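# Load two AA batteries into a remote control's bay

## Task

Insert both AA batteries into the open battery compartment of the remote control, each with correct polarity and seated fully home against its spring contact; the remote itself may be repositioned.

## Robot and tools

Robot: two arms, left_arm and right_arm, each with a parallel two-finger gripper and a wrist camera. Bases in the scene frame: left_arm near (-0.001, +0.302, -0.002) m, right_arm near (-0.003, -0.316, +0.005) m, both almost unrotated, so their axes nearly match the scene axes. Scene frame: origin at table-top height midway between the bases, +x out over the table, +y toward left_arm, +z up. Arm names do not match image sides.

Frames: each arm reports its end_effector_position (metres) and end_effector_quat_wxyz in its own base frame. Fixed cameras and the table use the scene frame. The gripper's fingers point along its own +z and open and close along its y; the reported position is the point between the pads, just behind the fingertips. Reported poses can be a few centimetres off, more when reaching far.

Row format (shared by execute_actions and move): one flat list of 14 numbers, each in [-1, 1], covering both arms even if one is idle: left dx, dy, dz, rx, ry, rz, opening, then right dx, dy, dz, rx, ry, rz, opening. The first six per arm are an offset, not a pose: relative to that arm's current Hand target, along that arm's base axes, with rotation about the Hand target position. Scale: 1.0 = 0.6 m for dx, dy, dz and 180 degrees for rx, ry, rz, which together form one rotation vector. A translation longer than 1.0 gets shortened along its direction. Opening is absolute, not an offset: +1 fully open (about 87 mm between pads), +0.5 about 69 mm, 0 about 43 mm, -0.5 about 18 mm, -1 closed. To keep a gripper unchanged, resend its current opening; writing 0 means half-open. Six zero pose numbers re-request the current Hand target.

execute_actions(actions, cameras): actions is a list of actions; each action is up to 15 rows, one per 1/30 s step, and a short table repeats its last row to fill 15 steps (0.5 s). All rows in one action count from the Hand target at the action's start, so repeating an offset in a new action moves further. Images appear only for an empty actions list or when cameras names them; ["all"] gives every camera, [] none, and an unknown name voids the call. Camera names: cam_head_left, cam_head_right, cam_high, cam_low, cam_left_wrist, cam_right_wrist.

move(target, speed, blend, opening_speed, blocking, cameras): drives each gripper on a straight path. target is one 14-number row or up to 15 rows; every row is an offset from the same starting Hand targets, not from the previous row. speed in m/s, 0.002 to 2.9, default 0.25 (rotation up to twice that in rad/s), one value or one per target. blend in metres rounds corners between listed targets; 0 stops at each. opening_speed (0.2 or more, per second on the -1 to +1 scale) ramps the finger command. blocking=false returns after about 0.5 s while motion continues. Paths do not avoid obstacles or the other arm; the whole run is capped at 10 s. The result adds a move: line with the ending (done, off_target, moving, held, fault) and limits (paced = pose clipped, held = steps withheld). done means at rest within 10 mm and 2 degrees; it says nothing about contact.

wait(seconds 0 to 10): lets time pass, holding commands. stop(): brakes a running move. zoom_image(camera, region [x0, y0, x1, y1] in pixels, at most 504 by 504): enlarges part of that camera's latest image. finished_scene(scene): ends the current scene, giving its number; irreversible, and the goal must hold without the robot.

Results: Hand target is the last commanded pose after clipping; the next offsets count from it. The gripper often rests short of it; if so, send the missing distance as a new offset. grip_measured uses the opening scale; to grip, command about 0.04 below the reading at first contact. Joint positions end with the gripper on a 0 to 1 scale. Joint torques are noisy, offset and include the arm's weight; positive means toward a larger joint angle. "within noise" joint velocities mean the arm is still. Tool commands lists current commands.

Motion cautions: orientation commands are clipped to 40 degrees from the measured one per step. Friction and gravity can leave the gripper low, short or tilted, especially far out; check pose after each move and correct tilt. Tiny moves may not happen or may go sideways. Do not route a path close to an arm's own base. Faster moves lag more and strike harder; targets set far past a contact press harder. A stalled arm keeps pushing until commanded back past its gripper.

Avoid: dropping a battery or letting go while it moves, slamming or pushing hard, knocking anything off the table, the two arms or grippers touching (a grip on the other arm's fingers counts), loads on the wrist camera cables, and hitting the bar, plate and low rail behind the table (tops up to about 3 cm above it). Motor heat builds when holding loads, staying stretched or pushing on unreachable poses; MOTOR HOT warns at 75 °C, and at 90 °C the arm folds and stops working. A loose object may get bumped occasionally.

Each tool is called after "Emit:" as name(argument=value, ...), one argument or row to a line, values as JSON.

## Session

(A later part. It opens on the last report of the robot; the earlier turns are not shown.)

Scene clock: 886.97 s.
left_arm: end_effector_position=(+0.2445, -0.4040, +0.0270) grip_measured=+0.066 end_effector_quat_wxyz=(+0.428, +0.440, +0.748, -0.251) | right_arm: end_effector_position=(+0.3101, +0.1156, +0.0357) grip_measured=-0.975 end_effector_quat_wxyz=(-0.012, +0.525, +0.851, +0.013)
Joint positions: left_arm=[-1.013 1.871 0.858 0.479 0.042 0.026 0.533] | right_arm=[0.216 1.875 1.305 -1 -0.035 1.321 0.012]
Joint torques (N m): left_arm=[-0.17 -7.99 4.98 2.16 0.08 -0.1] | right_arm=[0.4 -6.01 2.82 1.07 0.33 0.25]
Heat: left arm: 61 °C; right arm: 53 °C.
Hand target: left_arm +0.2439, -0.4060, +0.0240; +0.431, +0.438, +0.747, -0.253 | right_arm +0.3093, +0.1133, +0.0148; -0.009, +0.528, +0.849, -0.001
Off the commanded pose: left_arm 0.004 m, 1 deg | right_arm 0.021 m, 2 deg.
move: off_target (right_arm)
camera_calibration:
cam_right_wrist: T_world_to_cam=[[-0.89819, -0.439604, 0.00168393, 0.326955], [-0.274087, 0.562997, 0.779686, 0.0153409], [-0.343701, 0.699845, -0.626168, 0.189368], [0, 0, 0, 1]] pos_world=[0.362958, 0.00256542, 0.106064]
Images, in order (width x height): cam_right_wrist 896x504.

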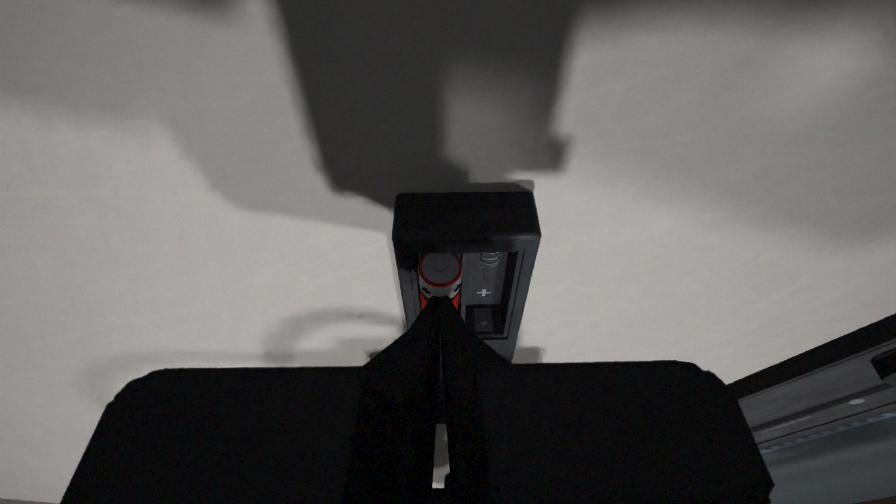

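Emit:
move(
  target=[
    [0,0,0,0,0,0,0.0, 0,0,0.1,0,0,0,-1.0],
    [0,0,0,0,0,0,0.0, 0.05,-0.15,0.12,0,0,0,-1.0],
  ],
  speed=0.1,
  cameras=["cam_right_wrist","cam_low","cam_high","cam_left_wrist"],
)

Emit:
zoom_image(
  camera="cam_right_wrist",
  region=[360, 60, 540, 300],
)

Emit:
zoom_image(
  camera="cam_low",
  region=[405, 215, 485, 255],
)

Emit:
zoom_image(
  camera="cam_left_wrist",
  region=[350, 0, 550, 100],
)

Scene clock: 914.13 s.
left_arm: end_effector_position=(+0.2445, -0.4040, +0.0270) grip_measured=+0.066 end_effector_quat_wxyz=(+0.428, +0.440, +0.748, -0.251) | right_arm: end_effector_position=(+0.3367, +0.0264, +0.0858) grip_measured=-0.975 end_effector_quat_wxyz=(-0.009, +0.531, +0.847, +0.005)
Joint positions: left_arm=[-1.013 1.871 0.858 0.479 0.042 0.026 0.533] | right_arm=[-0.04 1.907 1.555 -1.23 -0.017 1.08 0.012]
Joint velocities: left_arm=[within noise] | right_arm=[-0.012 0.012 0.002 -0.051 0.154 -0.007 -0.008]
Joint torques (N m): left_arm=[-0.12 -8.09 4.83 2.15 0.04 -0.15] | right_arm=[-0.35 -7.97 9.36 0.31 0.18 0.03]
Heat: left arm: 62 °C; right arm: 52 °C.
Hand target: left_arm +0.2439, -0.4060, +0.0240; +0.431, +0.438, +0.747, -0.253 | right_arm +0.3394, +0.0233, +0.0870; -0.008, +0.528, +0.849, -0.001
Off the commanded pose: left_arm 0.004 m, 1 deg | right_arm 0.004 m, 1 deg.
move: done
camera_calibration:
cam_left_wrist: T_world_to_cam=[[-0.873571, -0.486663, -0.00569039, 0.0155651], [-0.478526, 0.860981, -0.17241, 0.492333], [0.0888047, -0.147889, -0.985009, 0.0898849], [0, 0, 0, 1]] pos_world=[0.241209, -0.403021, 0.173509]
cam_right_wrist: T_world_to_cam=[[-0.904399, -0.426483, 0.0132393, 0.312255], [-0.262092, 0.579742, 0.771497, 0.0300445], [-0.336706, 0.694271, -0.636095, 0.290967], [0, 0, 0, 1]] pos_world=[0.388248, -0.0862561, 0.157769]
Images, in order (width x height): cam_high 896x504, cam_low 896x504, cam_left_wrist 896x504, cam_right_wrist 896x504.

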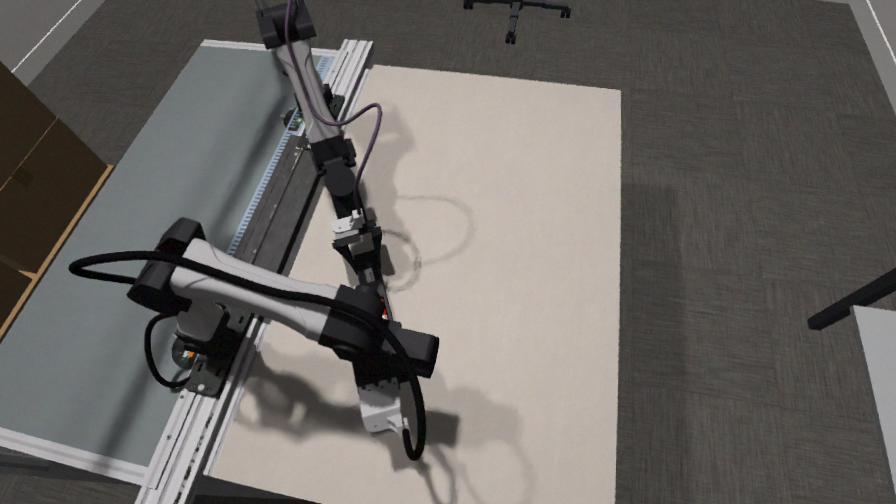

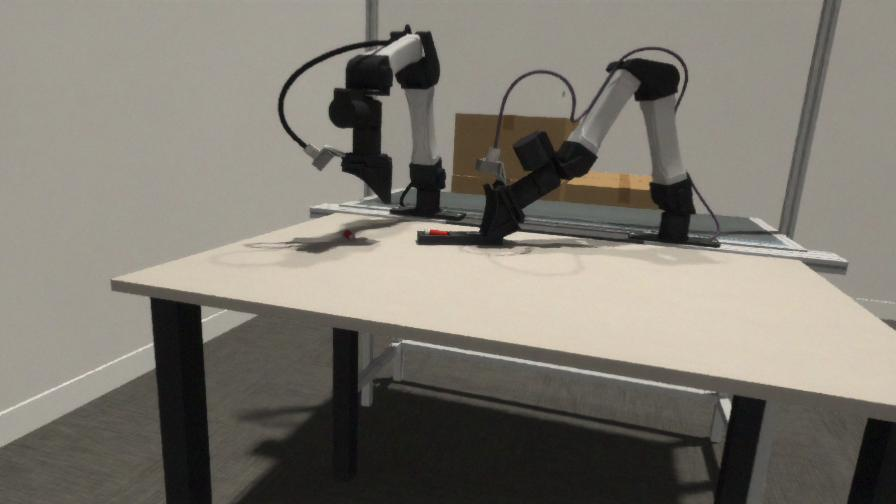

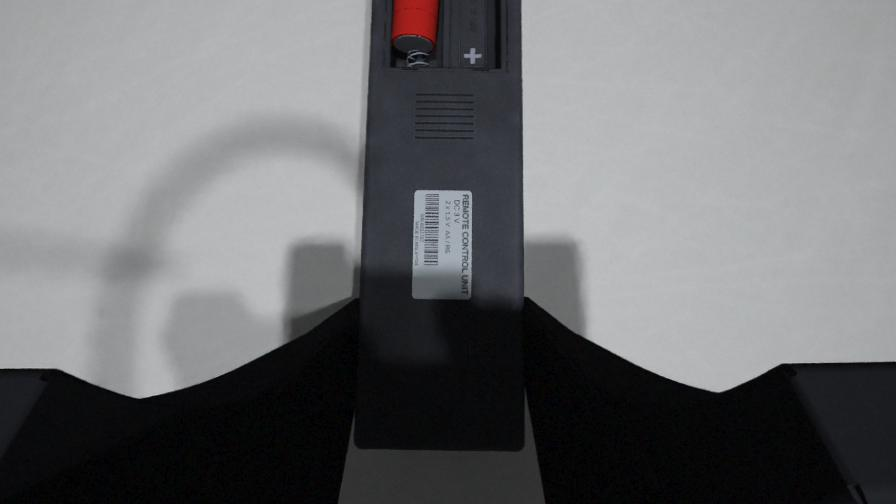

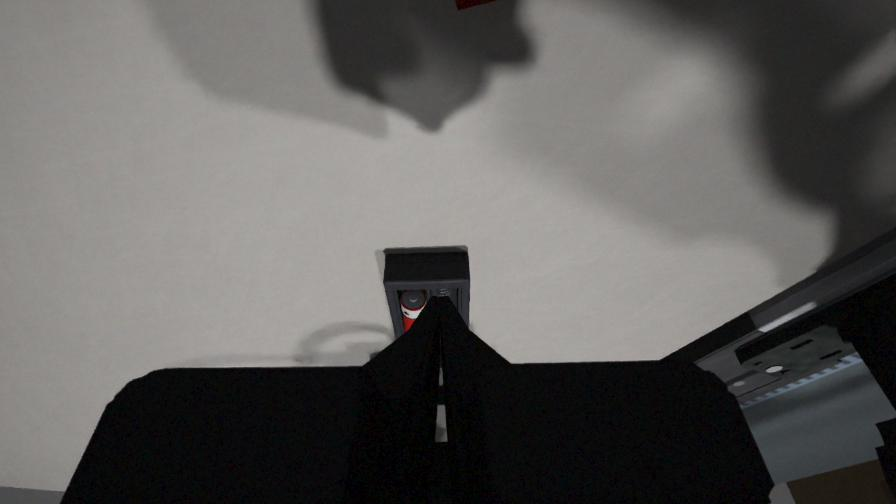

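Scaled by 2.100.

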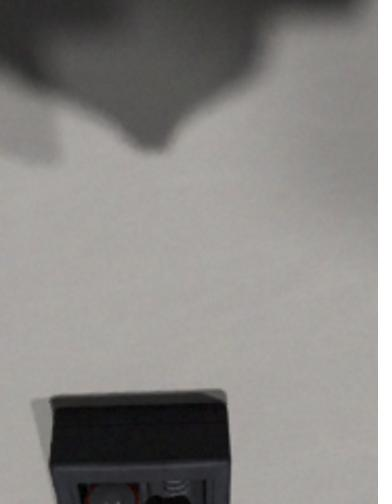

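Scaled by 6.300.

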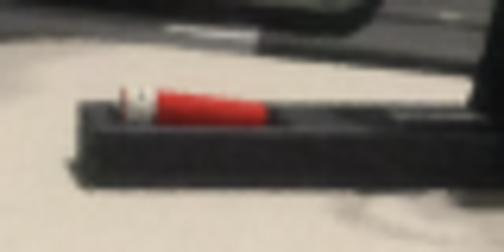

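Scaled by 2.520.

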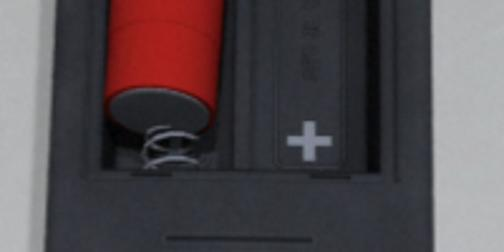

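Emit:
move(
  target=[
    [0,0,0,0,0,0,0.0, -0.0658,0.1852,-0.03,0,0,0,-1.0],
    [0,0,0,0,0,0,0.0, -0.0658,0.1852,-0.1117,0,0,0,-1.0],
  ],
  speed=[0.12,0.05],
  cameras=["cam_right_wrist","cam_left_wrist"],
)

Emit:
zoom_image(
  camera="cam_right_wrist",
  region=[360, 120, 540, 360],
)

Emit:
zoom_image(
  camera="cam_left_wrist",
  region=[350, 0, 550, 100],
)

Scene clock: 941.70 s.
left_arm: end_effector_position=(+0.2445, -0.4041, +0.0271) grip_measured=+0.066 end_effector_quat_wxyz=(+0.428, +0.440, +0.748, -0.251) | right_arm: end_effector_position=(+0.2977, +0.1344, +0.0331) grip_measured=-0.976 end_effector_quat_wxyz=(-0.012, +0.523, +0.852, +0.002)
Joint positions: left_arm=[-1.013 1.871 0.858 0.48 0.042 0.026 0.533] | right_arm=[0.288 1.865 1.283 -1.002 -0.02 1.389 0.012]
Joint torques (N m): left_arm=[-0.18 -7.84 4.74 2.12 0.06 -0.15] | right_arm=[0.03 -6.68 4.22 0.93 0.16 0.26]
Heat: left arm: 63 °C; right arm: 52 °C.
Hand target: left_arm +0.2440, -0.4060, +0.0241; +0.431, +0.438, +0.747, -0.253 | right_arm +0.2999, +0.1344, +0.0198; -0.009, +0.528, +0.849, -0.001
Off the commanded pose: left_arm 0.004 m, 1 deg | right_arm 0.013 m, 1 deg.
move: off_target (right_arm)
camera_calibration:
cam_left_wrist: T_world_to_cam=[[-0.873567, -0.48667, -0.0057183, 0.0155669], [-0.478497, 0.860927, -0.172759, 0.492382], [0.0889994, -0.14818, -0.984948, 0.089809], [0, 0, 0, 1]] pos_world=[0.241209, -0.403021, 0.173609]
cam_right_wrist: T_world_to_cam=[[-0.896323, -0.442951, 0.0200115, 0.323278], [-0.267603, 0.576384, 0.77212, -0.0000834439], [-0.353546, 0.686714, -0.635161, 0.175357], [0, 0, 0, 1]] pos_world=[0.351736, 0.0228242, 0.104975]
Images, in order (width x height): cam_left_wrist 896x504, cam_right_wrist 896x504.

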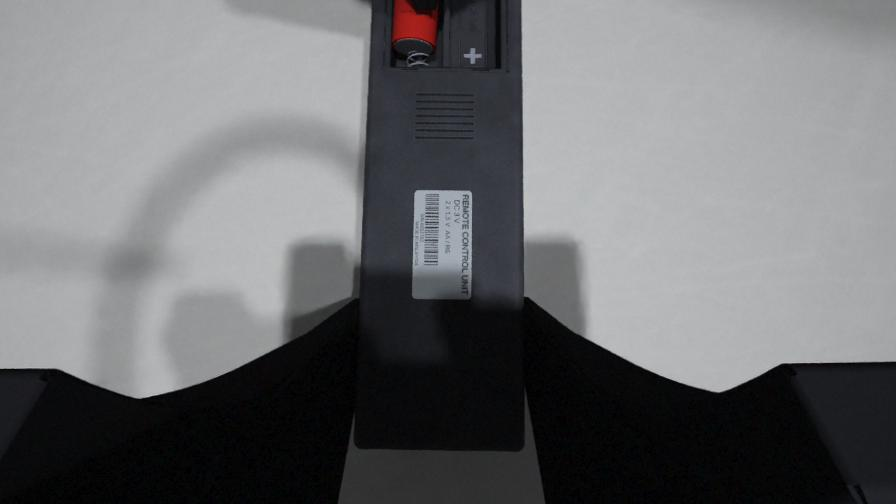

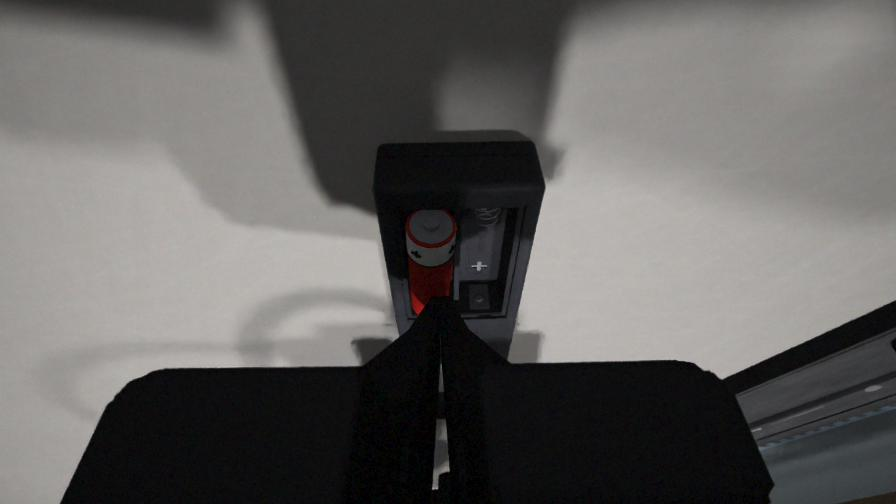

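Scaled by 2.100.

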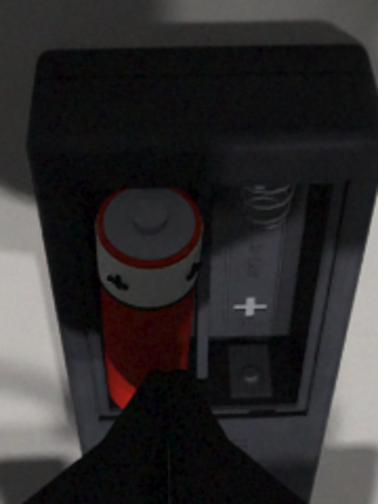

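Scaled by 2.520.

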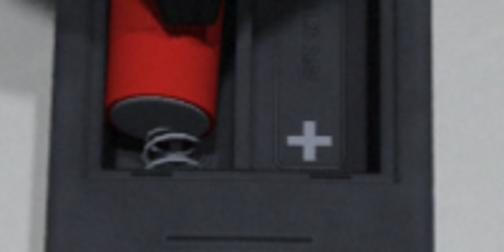

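Emit:
move(
  target=[
    [0,0,0,0,0,0,0.0, 0.006,0.002,0.03,0,0,0,-1.0],
    [0,0,0,0,0,0,0.0, 0.006,0.002,-0.0167,0,0,0,-1.0],
  ],
  speed=[0.08,0.05],
  cameras=["cam_right_wrist","cam_left_wrist"],
)

Emit:
zoom_image(
  camera="cam_right_wrist",
  region=[360, 120, 540, 360],
)

Emit:
zoom_image(
  camera="cam_left_wrist",
  region=[350, 0, 550, 100],
)

Scene clock: 947.60 s.
left_arm: end_effector_position=(+0.2446, -0.4041, +0.0270) grip_measured=+0.066 end_effector_quat_wxyz=(+0.428, +0.440, +0.748, -0.251) | right_arm: end_effector_position=(+0.3010, +0.1386, +0.0287) grip_measured=-0.976 end_effector_quat_wxyz=(-0.015, +0.523, +0.852, +0.011)
Joint positions: left_arm=[-1.013 1.871 0.858 0.48 0.042 0.026 0.533] | right_arm=[0.288 1.879 1.281 -0.976 -0.037 1.389 0.012]
Joint torques (N m): left_arm=[-0.21 -8.03 5 2.13 0.03 -0.14] | right_arm=[0.09 -5.68 3.97 1 0.35 0.25]
Heat: left arm: 63 °C; right arm: 52 °C.
Hand target: left_arm +0.2440, -0.4061, +0.0241; +0.431, +0.438, +0.747, -0.253 | right_arm +0.3035, +0.1356, +0.0099; -0.008, +0.528, +0.849, -0.001
Off the commanded pose: left_arm 0.004 m, 1 deg | right_arm 0.019 m, 2 deg.
move: off_target (right_arm)
camera_calibration:
cam_left_wrist: T_world_to_cam=[[-0.873376, -0.487011, -0.0058781, 0.0154981], [-0.478809, 0.860751, -0.17277, 0.492419], [0.0892004, -0.148079, -0.984945, 0.0896936], [0, 0, 0, 1]] pos_world=[0.241309, -0.403021, 0.17351]
cam_right_wrist: T_world_to_cam=[[-0.896792, -0.442379, 0.00803989, 0.328647], [-0.269989, 0.561537, 0.782165, 0.00432271], [-0.350528, 0.699269, -0.62302, 0.167883], [0, 0, 0, 1]] pos_world=[0.354743, 0.0255644, 0.0985708]
Images, in order (width x height): cam_left_wrist 896x504, cam_right_wrist 896x504.

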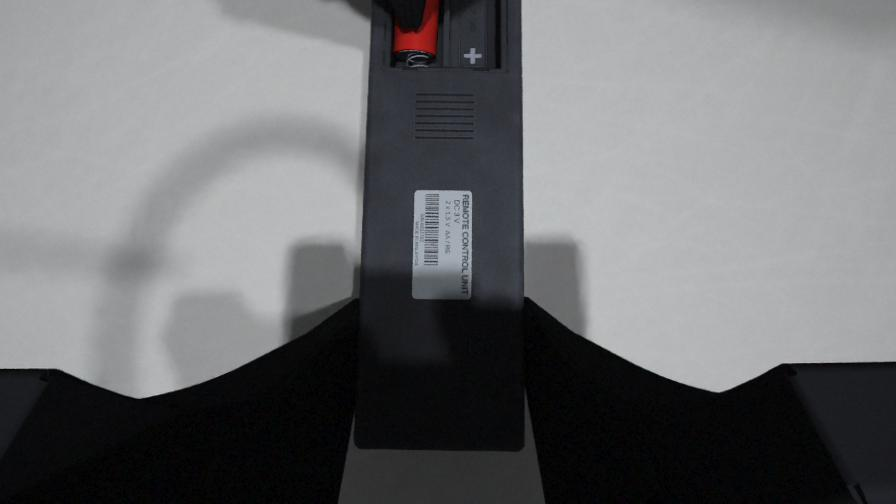

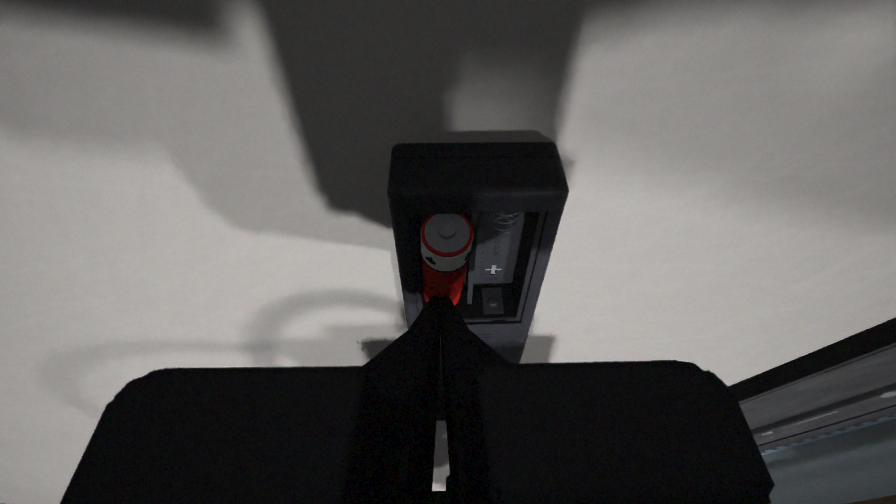

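Scaled by 2.100.

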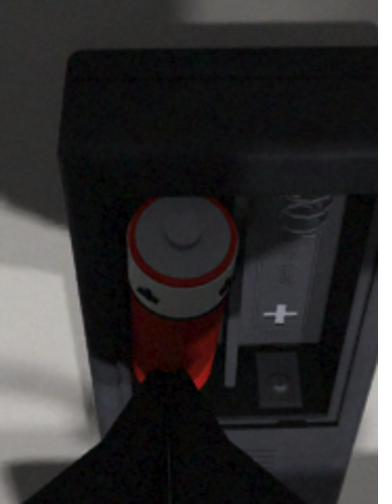

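Scaled by 2.520.

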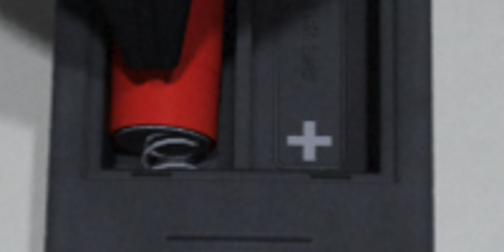

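Emit:
move(
  target=[
    [0,0,0,0,0,0,0.0, 0,0,0.08,0,0,0,-1.0],
    [0,0,0,0,0,0,0.0, 0.02,-0.06,0.15,0,0,0,-1.0],
  ],
  speed=0.06,
  cameras=["cam_right_wrist","cam_left_wrist","cam_low"],
)

Emit:
zoom_image(
  camera="cam_right_wrist",
  region=[370, 40, 530, 260],
)

Emit:
zoom_image(
  camera="cam_low",
  region=[405, 215, 485, 255],
)

Emit:
zoom_image(
  camera="cam_left_wrist",
  region=[350, 0, 550, 100],
)

Scene clock: 979.43 s.
left_arm: end_effector_position=(+0.2446, -0.4041, +0.0270) grip_measured=+0.066 end_effector_quat_wxyz=(+0.428, +0.440, +0.748, -0.251) | right_arm: end_effector_position=(+0.3112, +0.1031, +0.0859) grip_measured=-0.976 end_effector_quat_wxyz=(-0.025, +0.529, +0.848, -0.009)
Joint positions: left_arm=[-1.013 1.871 0.858 0.48 0.042 0.026 0.533] | right_arm=[0.186 1.872 1.504 -1.253 -0.021 1.302 0.012]
Joint torques (N m): left_arm=[-0.01 -8.08 4.93 2.12 0.07 -0.16] | right_arm=[-0.7 -11.37 9.11 0.2 0.2 0.04]
Heat: left arm: 63 °C; right arm: 51 °C.
Hand target: left_arm +0.2440, -0.4060, +0.0241; +0.431, +0.438, +0.747, -0.253 | right_arm +0.3155, +0.0996, +0.0998; -0.008, +0.528, +0.849, -0.001
Off the commanded pose: left_arm 0.004 m, 1 deg | right_arm 0.015 m, 2 deg.
move: off_target (right_arm)
camera_calibration:
cam_left_wrist: T_world_to_cam=[[-0.873376, -0.487011, -0.0058781, 0.0154981], [-0.478809, 0.860751, -0.17277, 0.492419], [0.0892004, -0.148079, -0.984945, 0.0896936], [0, 0, 0, 1]] pos_world=[0.241309, -0.403021, 0.17351]
cam_right_wrist: T_world_to_cam=[[-0.901531, -0.429332, 0.0539916, 0.317816], [-0.231345, 0.583671, 0.778336, -0.0317132], [-0.365678, 0.689204, -0.625522, 0.237855], [0, 0, 0, 1]] pos_world=[0.366163, -0.00897152, 0.156308]
Images, in order (width x height): cam_low 896x504, cam_left_wrist 896x504, cam_right_wrist 896x504.

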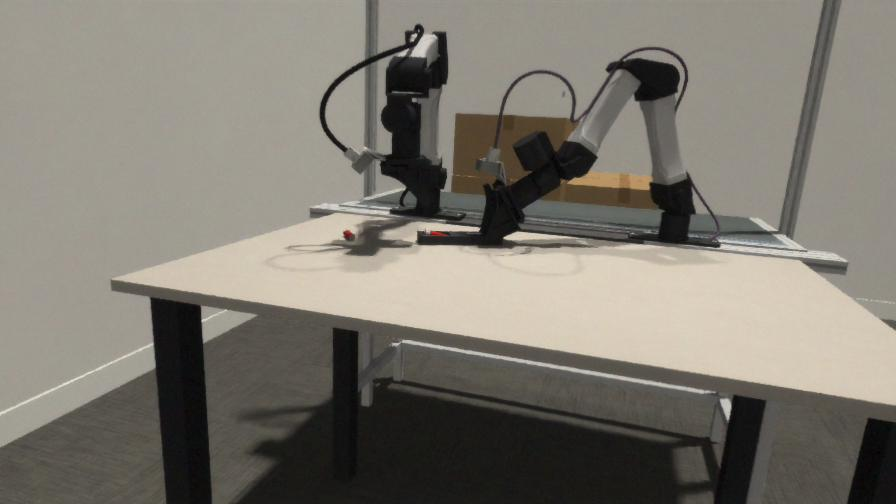

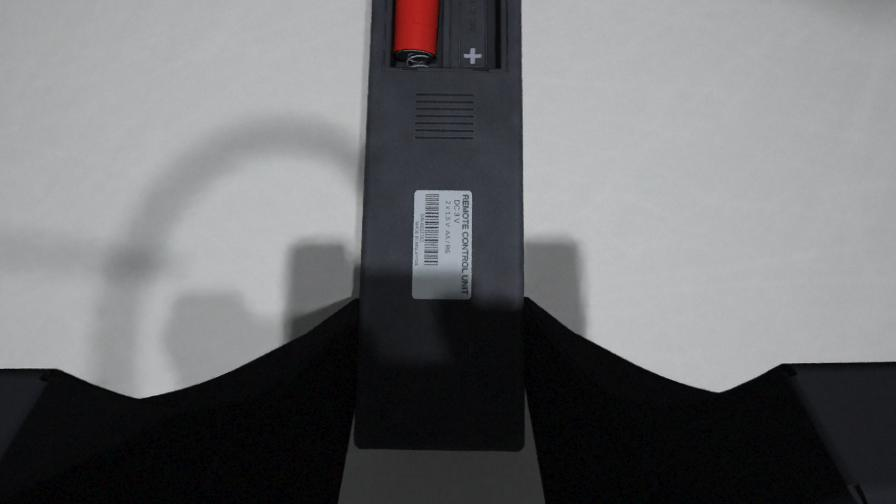

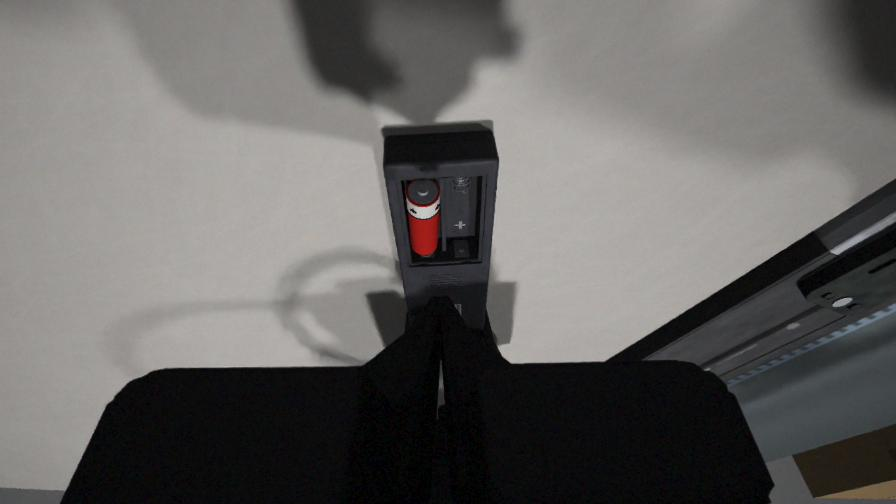

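Scaled by 2.291.

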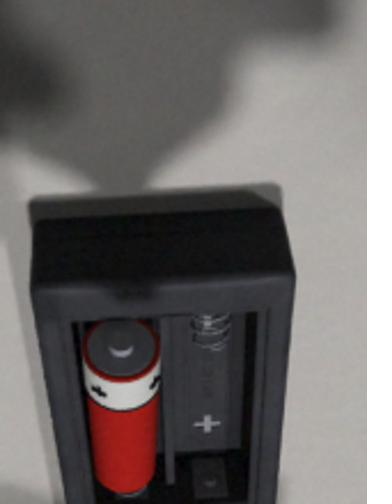

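Scaled by 6.300.

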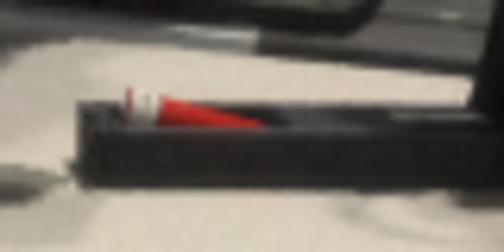

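Scaled by 2.520.

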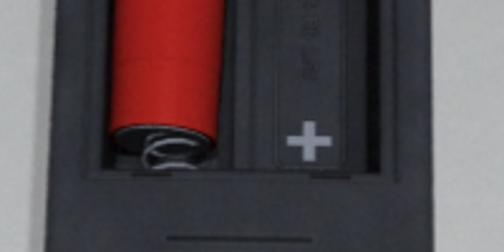

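Emit:
move(
  target=[0,0,0,0,0,0,0.0, 0.0142,-0.0237,-0.083,-0.0827,-0.044,-0.002,-1.0],
  speed=0.1,
  cameras=["cam_right_wrist","cam_low"],
)

Emit:
zoom_image(
  camera="cam_right_wrist",
  region=[370, 200, 530, 420],
)

Emit:
zoom_image(
  camera="cam_low",
  region=[395, 205, 475, 250],
)

Scene clock: 1007.90 s.
left_arm: end_effector_position=(+0.2446, -0.4041, +0.0270) grip_measured=+0.066 end_effector_quat_wxyz=(+0.428, +0.440, +0.748, -0.251) | right_arm: end_effector_position=(+0.3225, +0.0852, +0.0442) grip_measured=-0.976 end_effector_quat_wxyz=(+0.104, +0.522, +0.843, -0.081)
Joint positions: left_arm=[-1.013 1.871 0.858 0.48 0.042 0.026 0.533] | right_arm=[0.276 1.852 1.337 -1.034 0.263 1.382 0.012]
Joint torques (N m): left_arm=[-0.18 -7.97 5.11 2.15 0.08 -0.17] | right_arm=[0.5 -11.19 5.59 0.64 0.41 0.26]
Heat: left arm: 64 °C; right arm: 58 °C.
Hand target: left_arm +0.2440, -0.4060, +0.0241; +0.431, +0.438, +0.747, -0.253 | right_arm +0.3239, +0.0855, +0.0500; +0.118, +0.526, +0.839, -0.074
Off the commanded pose: left_arm 0.004 m, 1 deg | right_arm 0.006 m, 2 deg.
move: done
camera_calibration:
cam_right_wrist: T_world_to_cam=[[-0.902058, -0.430094, 0.0361864, 0.323612], [-0.337236, 0.754656, 0.56282, 0.042907], [-0.269374, 0.495493, -0.825787, 0.222626], [0, 0, 0, 1]] pos_world=[0.366357, -0.0035056, 0.147982]
Images, in order (width x height): cam_low 896x504, cam_right_wrist 896x504.

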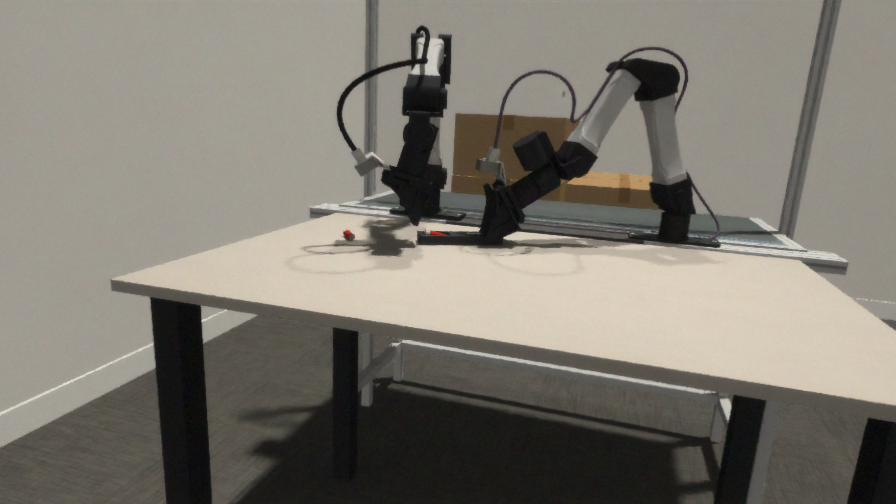

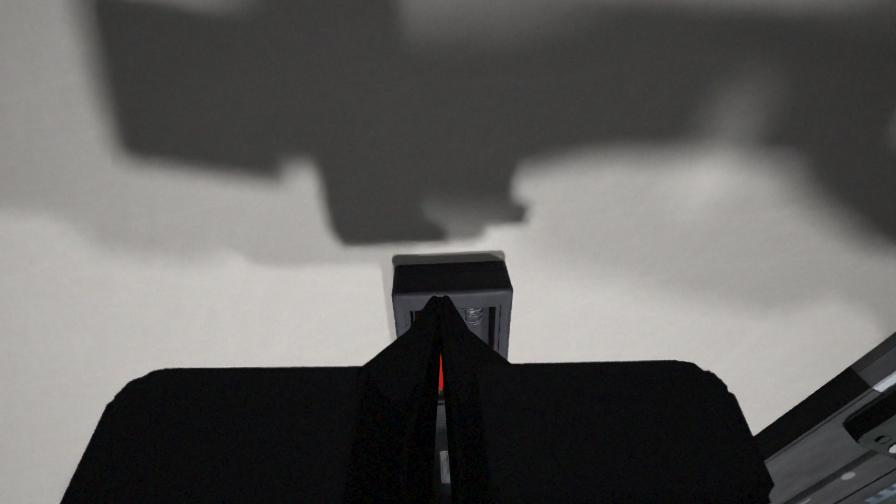

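Scaled by 2.291.

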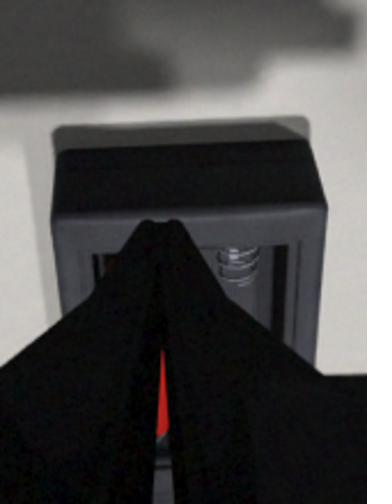

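Scaled by 6.300.

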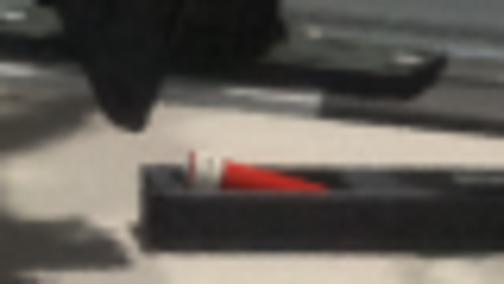

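Emit:
move(
  target=[0,0,0,0,0,0,0.0, 0.0045,0.0022,-0.02,0,0,0,-1.0],
  speed=0.06,
  cameras=["cam_right_wrist","cam_low"],
)

Emit:
zoom_image(
  camera="cam_right_wrist",
  region=[370, 200, 530, 420],
)

Emit:
zoom_image(
  camera="cam_low",
  region=[395, 205, 475, 250],
)

Scene clock: 1017.83 s.
left_arm: end_effector_position=(+0.2446, -0.4041, +0.0270) grip_measured=+0.066 end_effector_quat_wxyz=(+0.428, +0.440, +0.748, -0.251) | right_arm: end_effector_position=(+0.3270, +0.0863, +0.0395) grip_measured=-0.976 end_effector_quat_wxyz=(+0.112, +0.524, +0.841, -0.073)
Joint positions: left_arm=[-1.013 1.871 0.858 0.48 0.042 0.026 0.533] | right_arm=[0.276 1.852 1.317 -0.992 0.264 1.384 0.012]
Joint torques (N m): left_arm=[-0.1 -8.08 4.89 2.09 0.02 -0.16] | right_arm=[0.62 -9.07 5.61 0.71 0.4 0.26]
Heat: left arm: 64 °C; right arm: 57 °C.
Hand target: left_arm +0.2440, -0.4060, +0.0241; +0.431, +0.438, +0.747, -0.253 | right_arm +0.3267, +0.0868, +0.0380; +0.118, +0.526, +0.839, -0.074
Off the commanded pose: left_arm 0.004 m, 1 deg | right_arm 0.002 m, 1 deg.
move: done
camera_calibration:
cam_right_wrist: T_world_to_cam=[[-0.903283, -0.428848, 0.0130225, 0.329526], [-0.348946, 0.751966, 0.55927, 0.0504209], [-0.249635, 0.500635, -0.828883, 0.21252], [0, 0, 0, 1]] pos_world=[0.368302, -0.00299303, 0.143664]
Images, in order (width x height): cam_low 896x504, cam_right_wrist 896x504.

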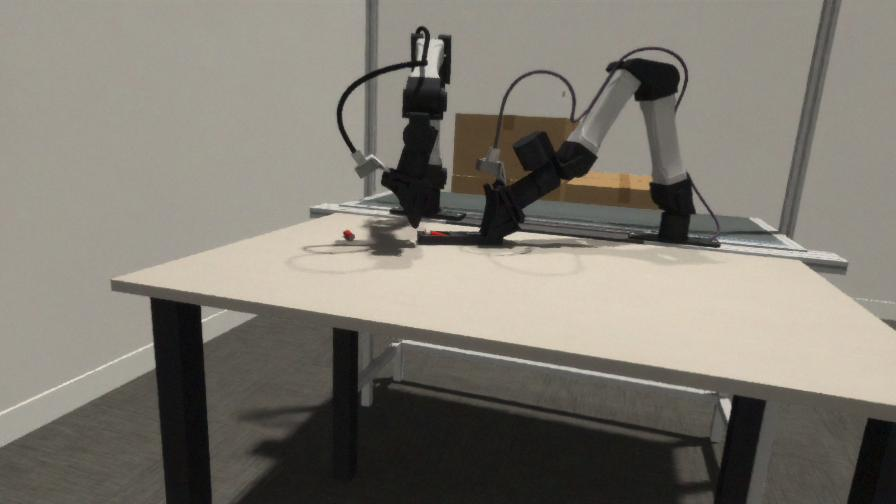

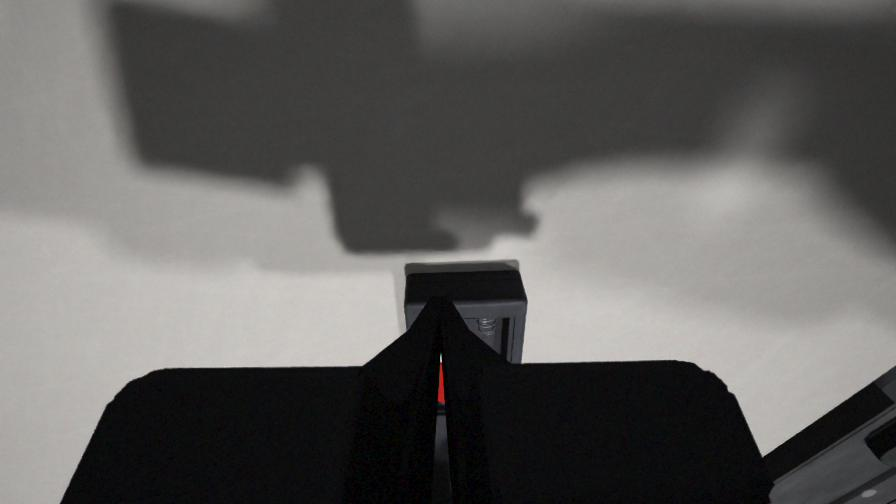

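Scaled by 2.291.

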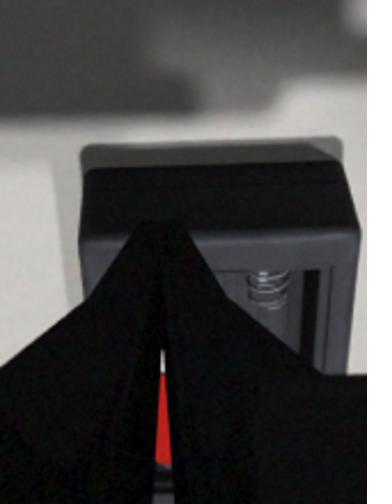

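Scaled by 6.300.

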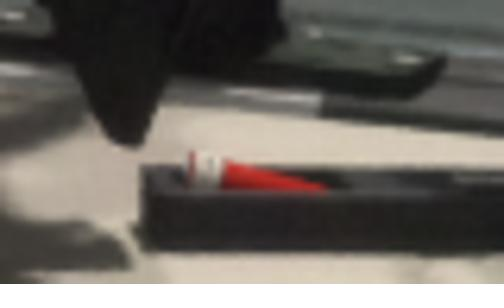

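Emit:
move(
  target=[0,0,0,0,0,0,0.0, -0.0023,-0.001,-0.0133,0,0,0,-1.0],
  speed=0.06,
  cameras=["cam_right_wrist","cam_low"],
)

Emit:
zoom_image(
  camera="cam_right_wrist",
  region=[370, 200, 530, 420],
)

Emit:
zoom_image(
  camera="cam_low",
  region=[395, 205, 475, 250],
)

Scene clock: 1021.90 s.
left_arm: end_effector_position=(+0.2446, -0.4041, +0.0270) grip_measured=+0.066 end_effector_quat_wxyz=(+0.428, +0.440, +0.748, -0.251) | right_arm: end_effector_position=(+0.3257, +0.0859, +0.0327) grip_measured=-0.976 end_effector_quat_wxyz=(+0.113, +0.524, +0.841, -0.071)
Joint positions: left_arm=[-1.013 1.871 0.858 0.48 0.042 0.026 0.533] | right_arm=[0.276 1.852 1.289 -0.96 0.264 1.384 0.012]
Joint torques (N m): left_arm=[0.02 -8.13 5.14 2.1 0.05 -0.15] | right_arm=[0.57 -8.7 5.59 0.68 0.39 0.25]
Heat: left arm: 65 °C; right arm: 57 °C.
Hand target: left_arm +0.2440, -0.4060, +0.0241; +0.431, +0.438, +0.747, -0.253 | right_arm +0.3253, +0.0861, +0.0300; +0.118, +0.526, +0.839, -0.074
Off the commanded pose: left_arm 0.004 m, 1 deg | right_arm 0.003 m, 1 deg.
move: done
camera_calibration:
cam_right_wrist: T_world_to_cam=[[-0.903351, -0.428793, 0.00964035, 0.328449], [-0.350833, 0.751666, 0.558493, 0.0547859], [-0.246725, 0.501133, -0.829453, 0.205829], [0, 0, 0, 1]] pos_world=[0.366709, -0.0034918, 0.136962]
Images, in order (width x height): cam_low 896x504, cam_right_wrist 896x504.

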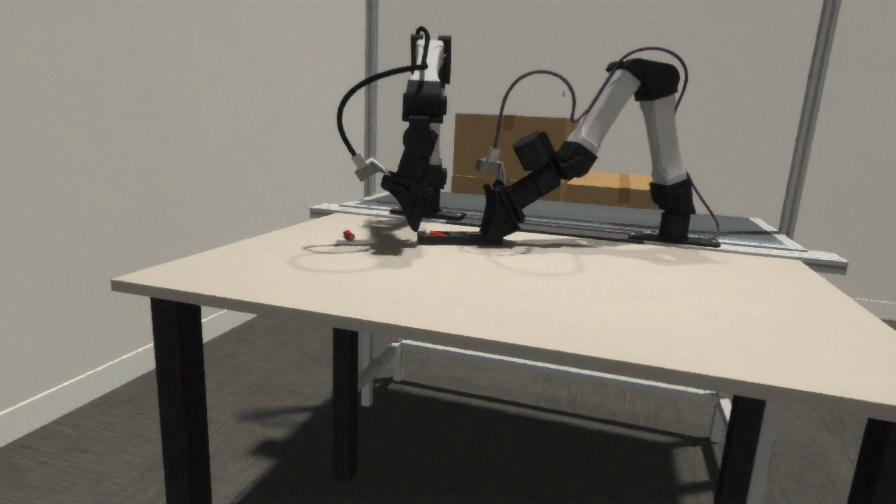

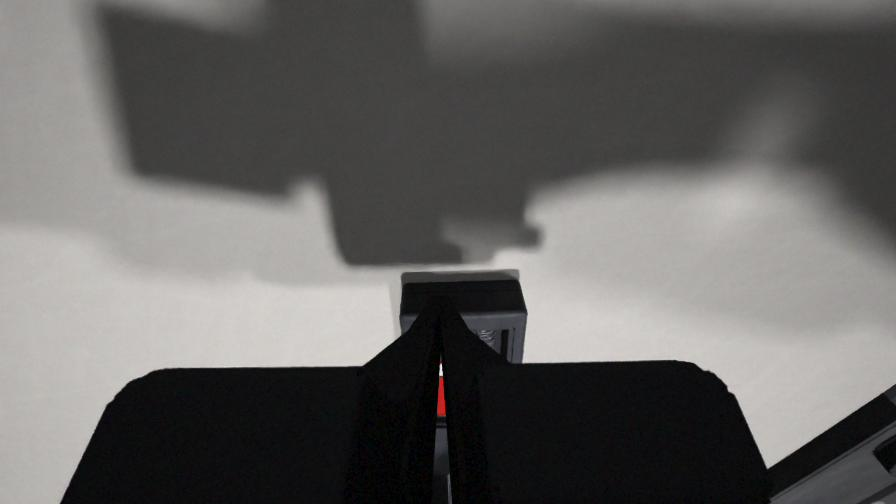

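Scaled by 2.291.

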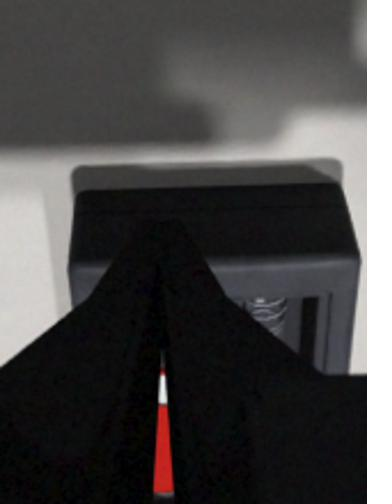

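Scaled by 6.300.

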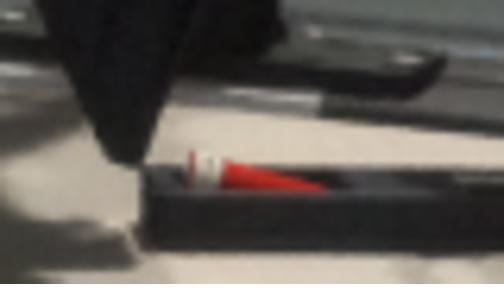

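Emit:
move(
  target=[
    [0,0,0,0,0,0,0.0, 0,0,-0.008,0,0,0,-1.0],
    [0,0,0,0,0,0,0.0, -0.0072,0.015,-0.008,0,0,0,-1.0],
  ],
  speed=[0.05,0.05],
  cameras=["cam_right_wrist","cam_low"],
)

Emit:
zoom_image(
  camera="cam_right_wrist",
  region=[370, 200, 530, 420],
)

Emit:
zoom_image(
  camera="cam_low",
  region=[395, 205, 475, 250],
)

Scene clock: 1032.87 s.
left_arm: end_effector_position=(+0.2446, -0.4041, +0.0270) grip_measured=+0.066 end_effector_quat_wxyz=(+0.428, +0.440, +0.748, -0.251) | right_arm: end_effector_position=(+0.3242, +0.0969, +0.0298) grip_measured=-0.976 end_effector_quat_wxyz=(+0.117, +0.523, +0.842, -0.066)
Joint positions: left_arm=[-1.013 1.871 0.858 0.48 0.042 0.026 0.533] | right_arm=[0.309 1.852 1.276 -0.942 0.266 1.413 0.012]
Joint torques (N m): left_arm=[-0.31 -7.92 5.09 2.19 0.02 -0.13] | right_arm=[0.29 -8.42 5.2 0.63 0.39 0.24]
Heat: left arm: 65 °C; right arm: 55 °C.
Hand target: left_arm +0.2440, -0.4060, +0.0241; +0.431, +0.438, +0.747, -0.253 | right_arm +0.3209, +0.0951, +0.0252; +0.118, +0.526, +0.839, -0.074
Off the commanded pose: left_arm 0.004 m, 1 deg | right_arm 0.006 m, 1 deg.
move: done
camera_calibration:
cam_right_wrist: T_world_to_cam=[[-0.901458, -0.432855, -0.00322517, 0.331943], [-0.361176, 0.748033, 0.556775, 0.051335], [-0.23859, 0.503074, -0.830657, 0.194742], [0, 0, 0, 1]] pos_world=[0.364237, 0.00731306, 0.134253]
Images, in order (width x height): cam_low 896x504, cam_right_wrist 896x504.

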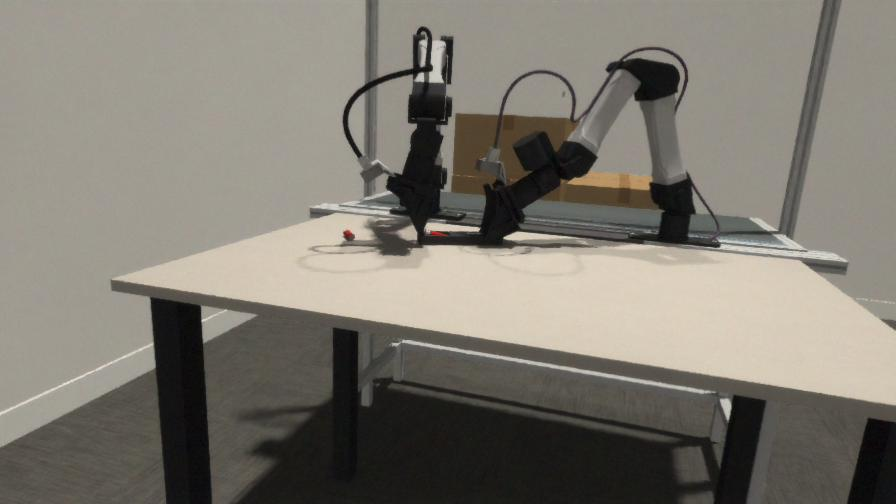

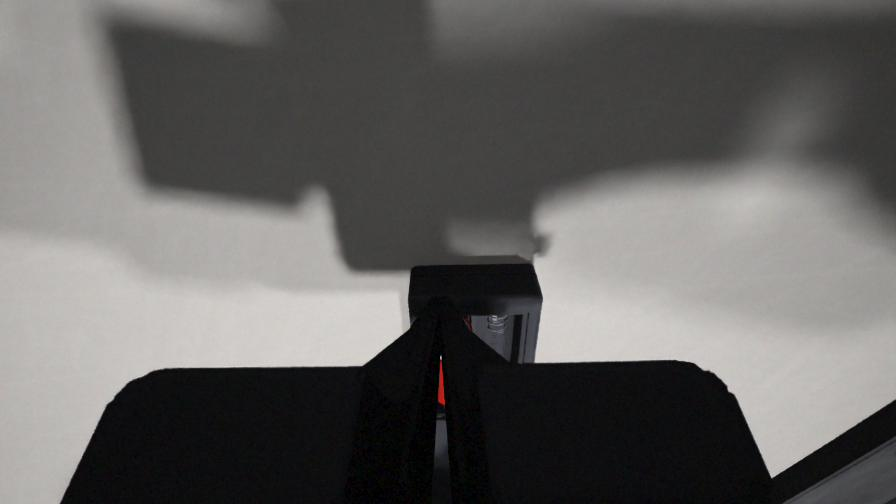

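Scaled by 2.291.

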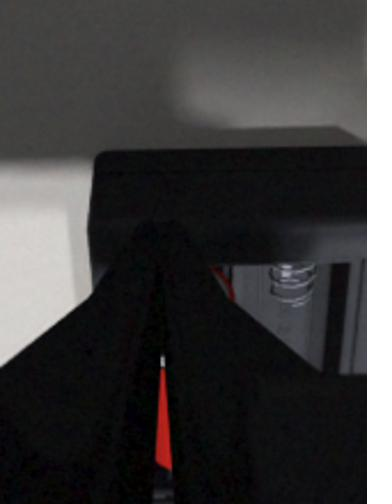

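Scaled by 6.300.

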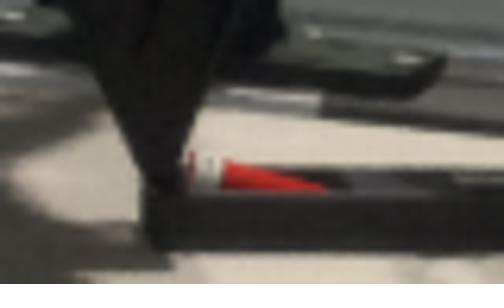

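Emit:
move(
  target=[0,0,0,0,0,0,0.0, -0.0075,-0.006,0,0,0,0,-1.0],
  speed=0.05,
  cameras=["cam_right_wrist","cam_low"],
)

Emit:
zoom_image(
  camera="cam_right_wrist",
  region=[370, 200, 570, 420],
)

Emit:
zoom_image(
  camera="cam_low",
  region=[395, 205, 475, 250],
)

Scene clock: 1040.23 s.
left_arm: end_effector_position=(+0.2446, -0.4041, +0.0270) grip_measured=+0.066 end_effector_quat_wxyz=(+0.428, +0.440, +0.748, -0.251) | right_arm: end_effector_position=(+0.3218, +0.0961, +0.0278) grip_measured=-0.976 end_effector_quat_wxyz=(+0.117, +0.523, +0.842, -0.067)
Joint positions: left_arm=[-1.013 1.871 0.858 0.48 0.042 0.026 0.533] | right_arm=[0.309 1.846 1.26 -0.932 0.266 1.414 0.012]
Joint torques (N m): left_arm=[-0.17 -8.1 4.93 2.11 0.04 -0.16] | right_arm=[-0.29 -9.46 4.37 0.6 0.39 0.19]
Heat: left arm: 65 °C; right arm: 54 °C.
Hand target: left_arm +0.2439, -0.4060, +0.0240; +0.431, +0.438, +0.747, -0.253 | right_arm +0.3166, +0.0916, +0.0252; +0.119, +0.526, +0.839, -0.074
Off the commanded pose: left_arm 0.004 m, 1 deg | right_arm 0.008 m, 1 deg.
move: done
camera_calibration:
cam_right_wrist: T_world_to_cam=[[-0.901769, -0.432208, -0.00301355, 0.329416], [-0.360604, 0.748492, 0.556529, 0.0519665], [-0.23828, 0.502947, -0.830823, 0.192798], [0, 0, 0, 1]] pos_world=[0.361737, 0.00651273, 0.132253]
Images, in order (width x height): cam_low 896x504, cam_right_wrist 896x504.

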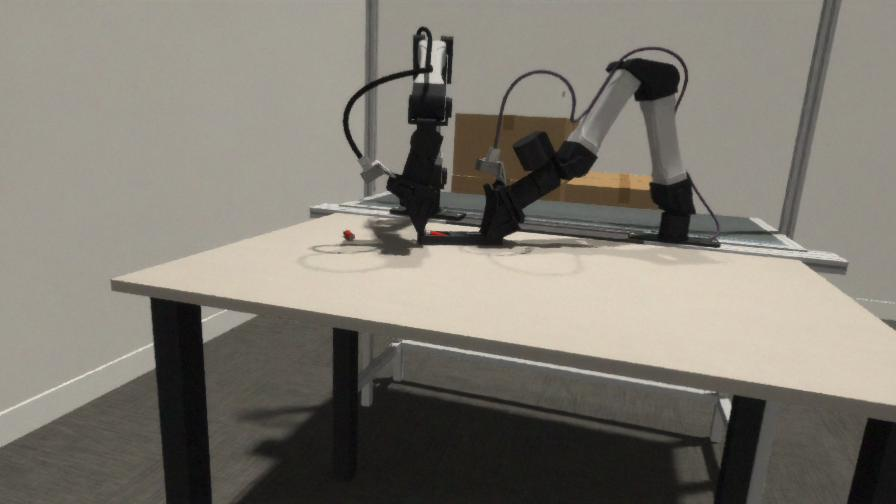

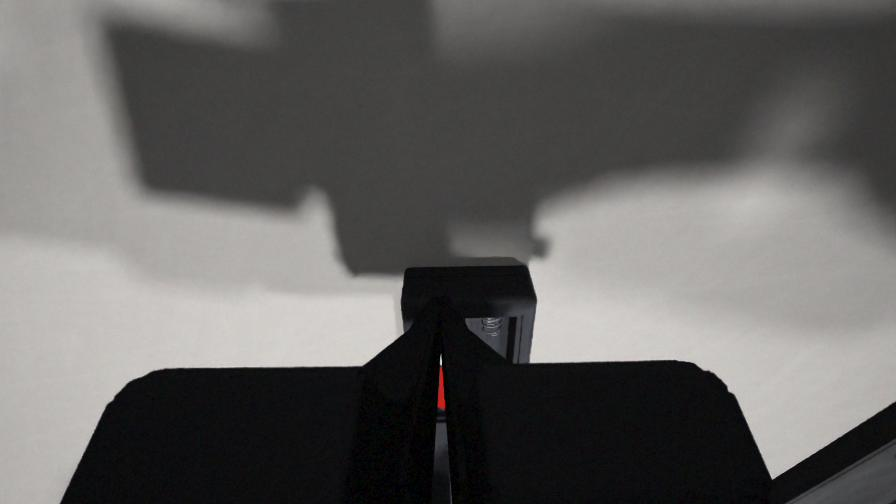

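Scaled by 2.291.

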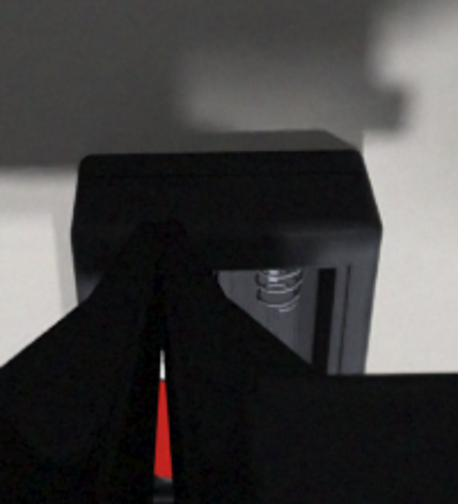

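Scaled by 6.300.

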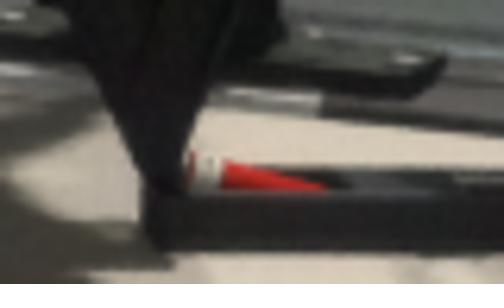

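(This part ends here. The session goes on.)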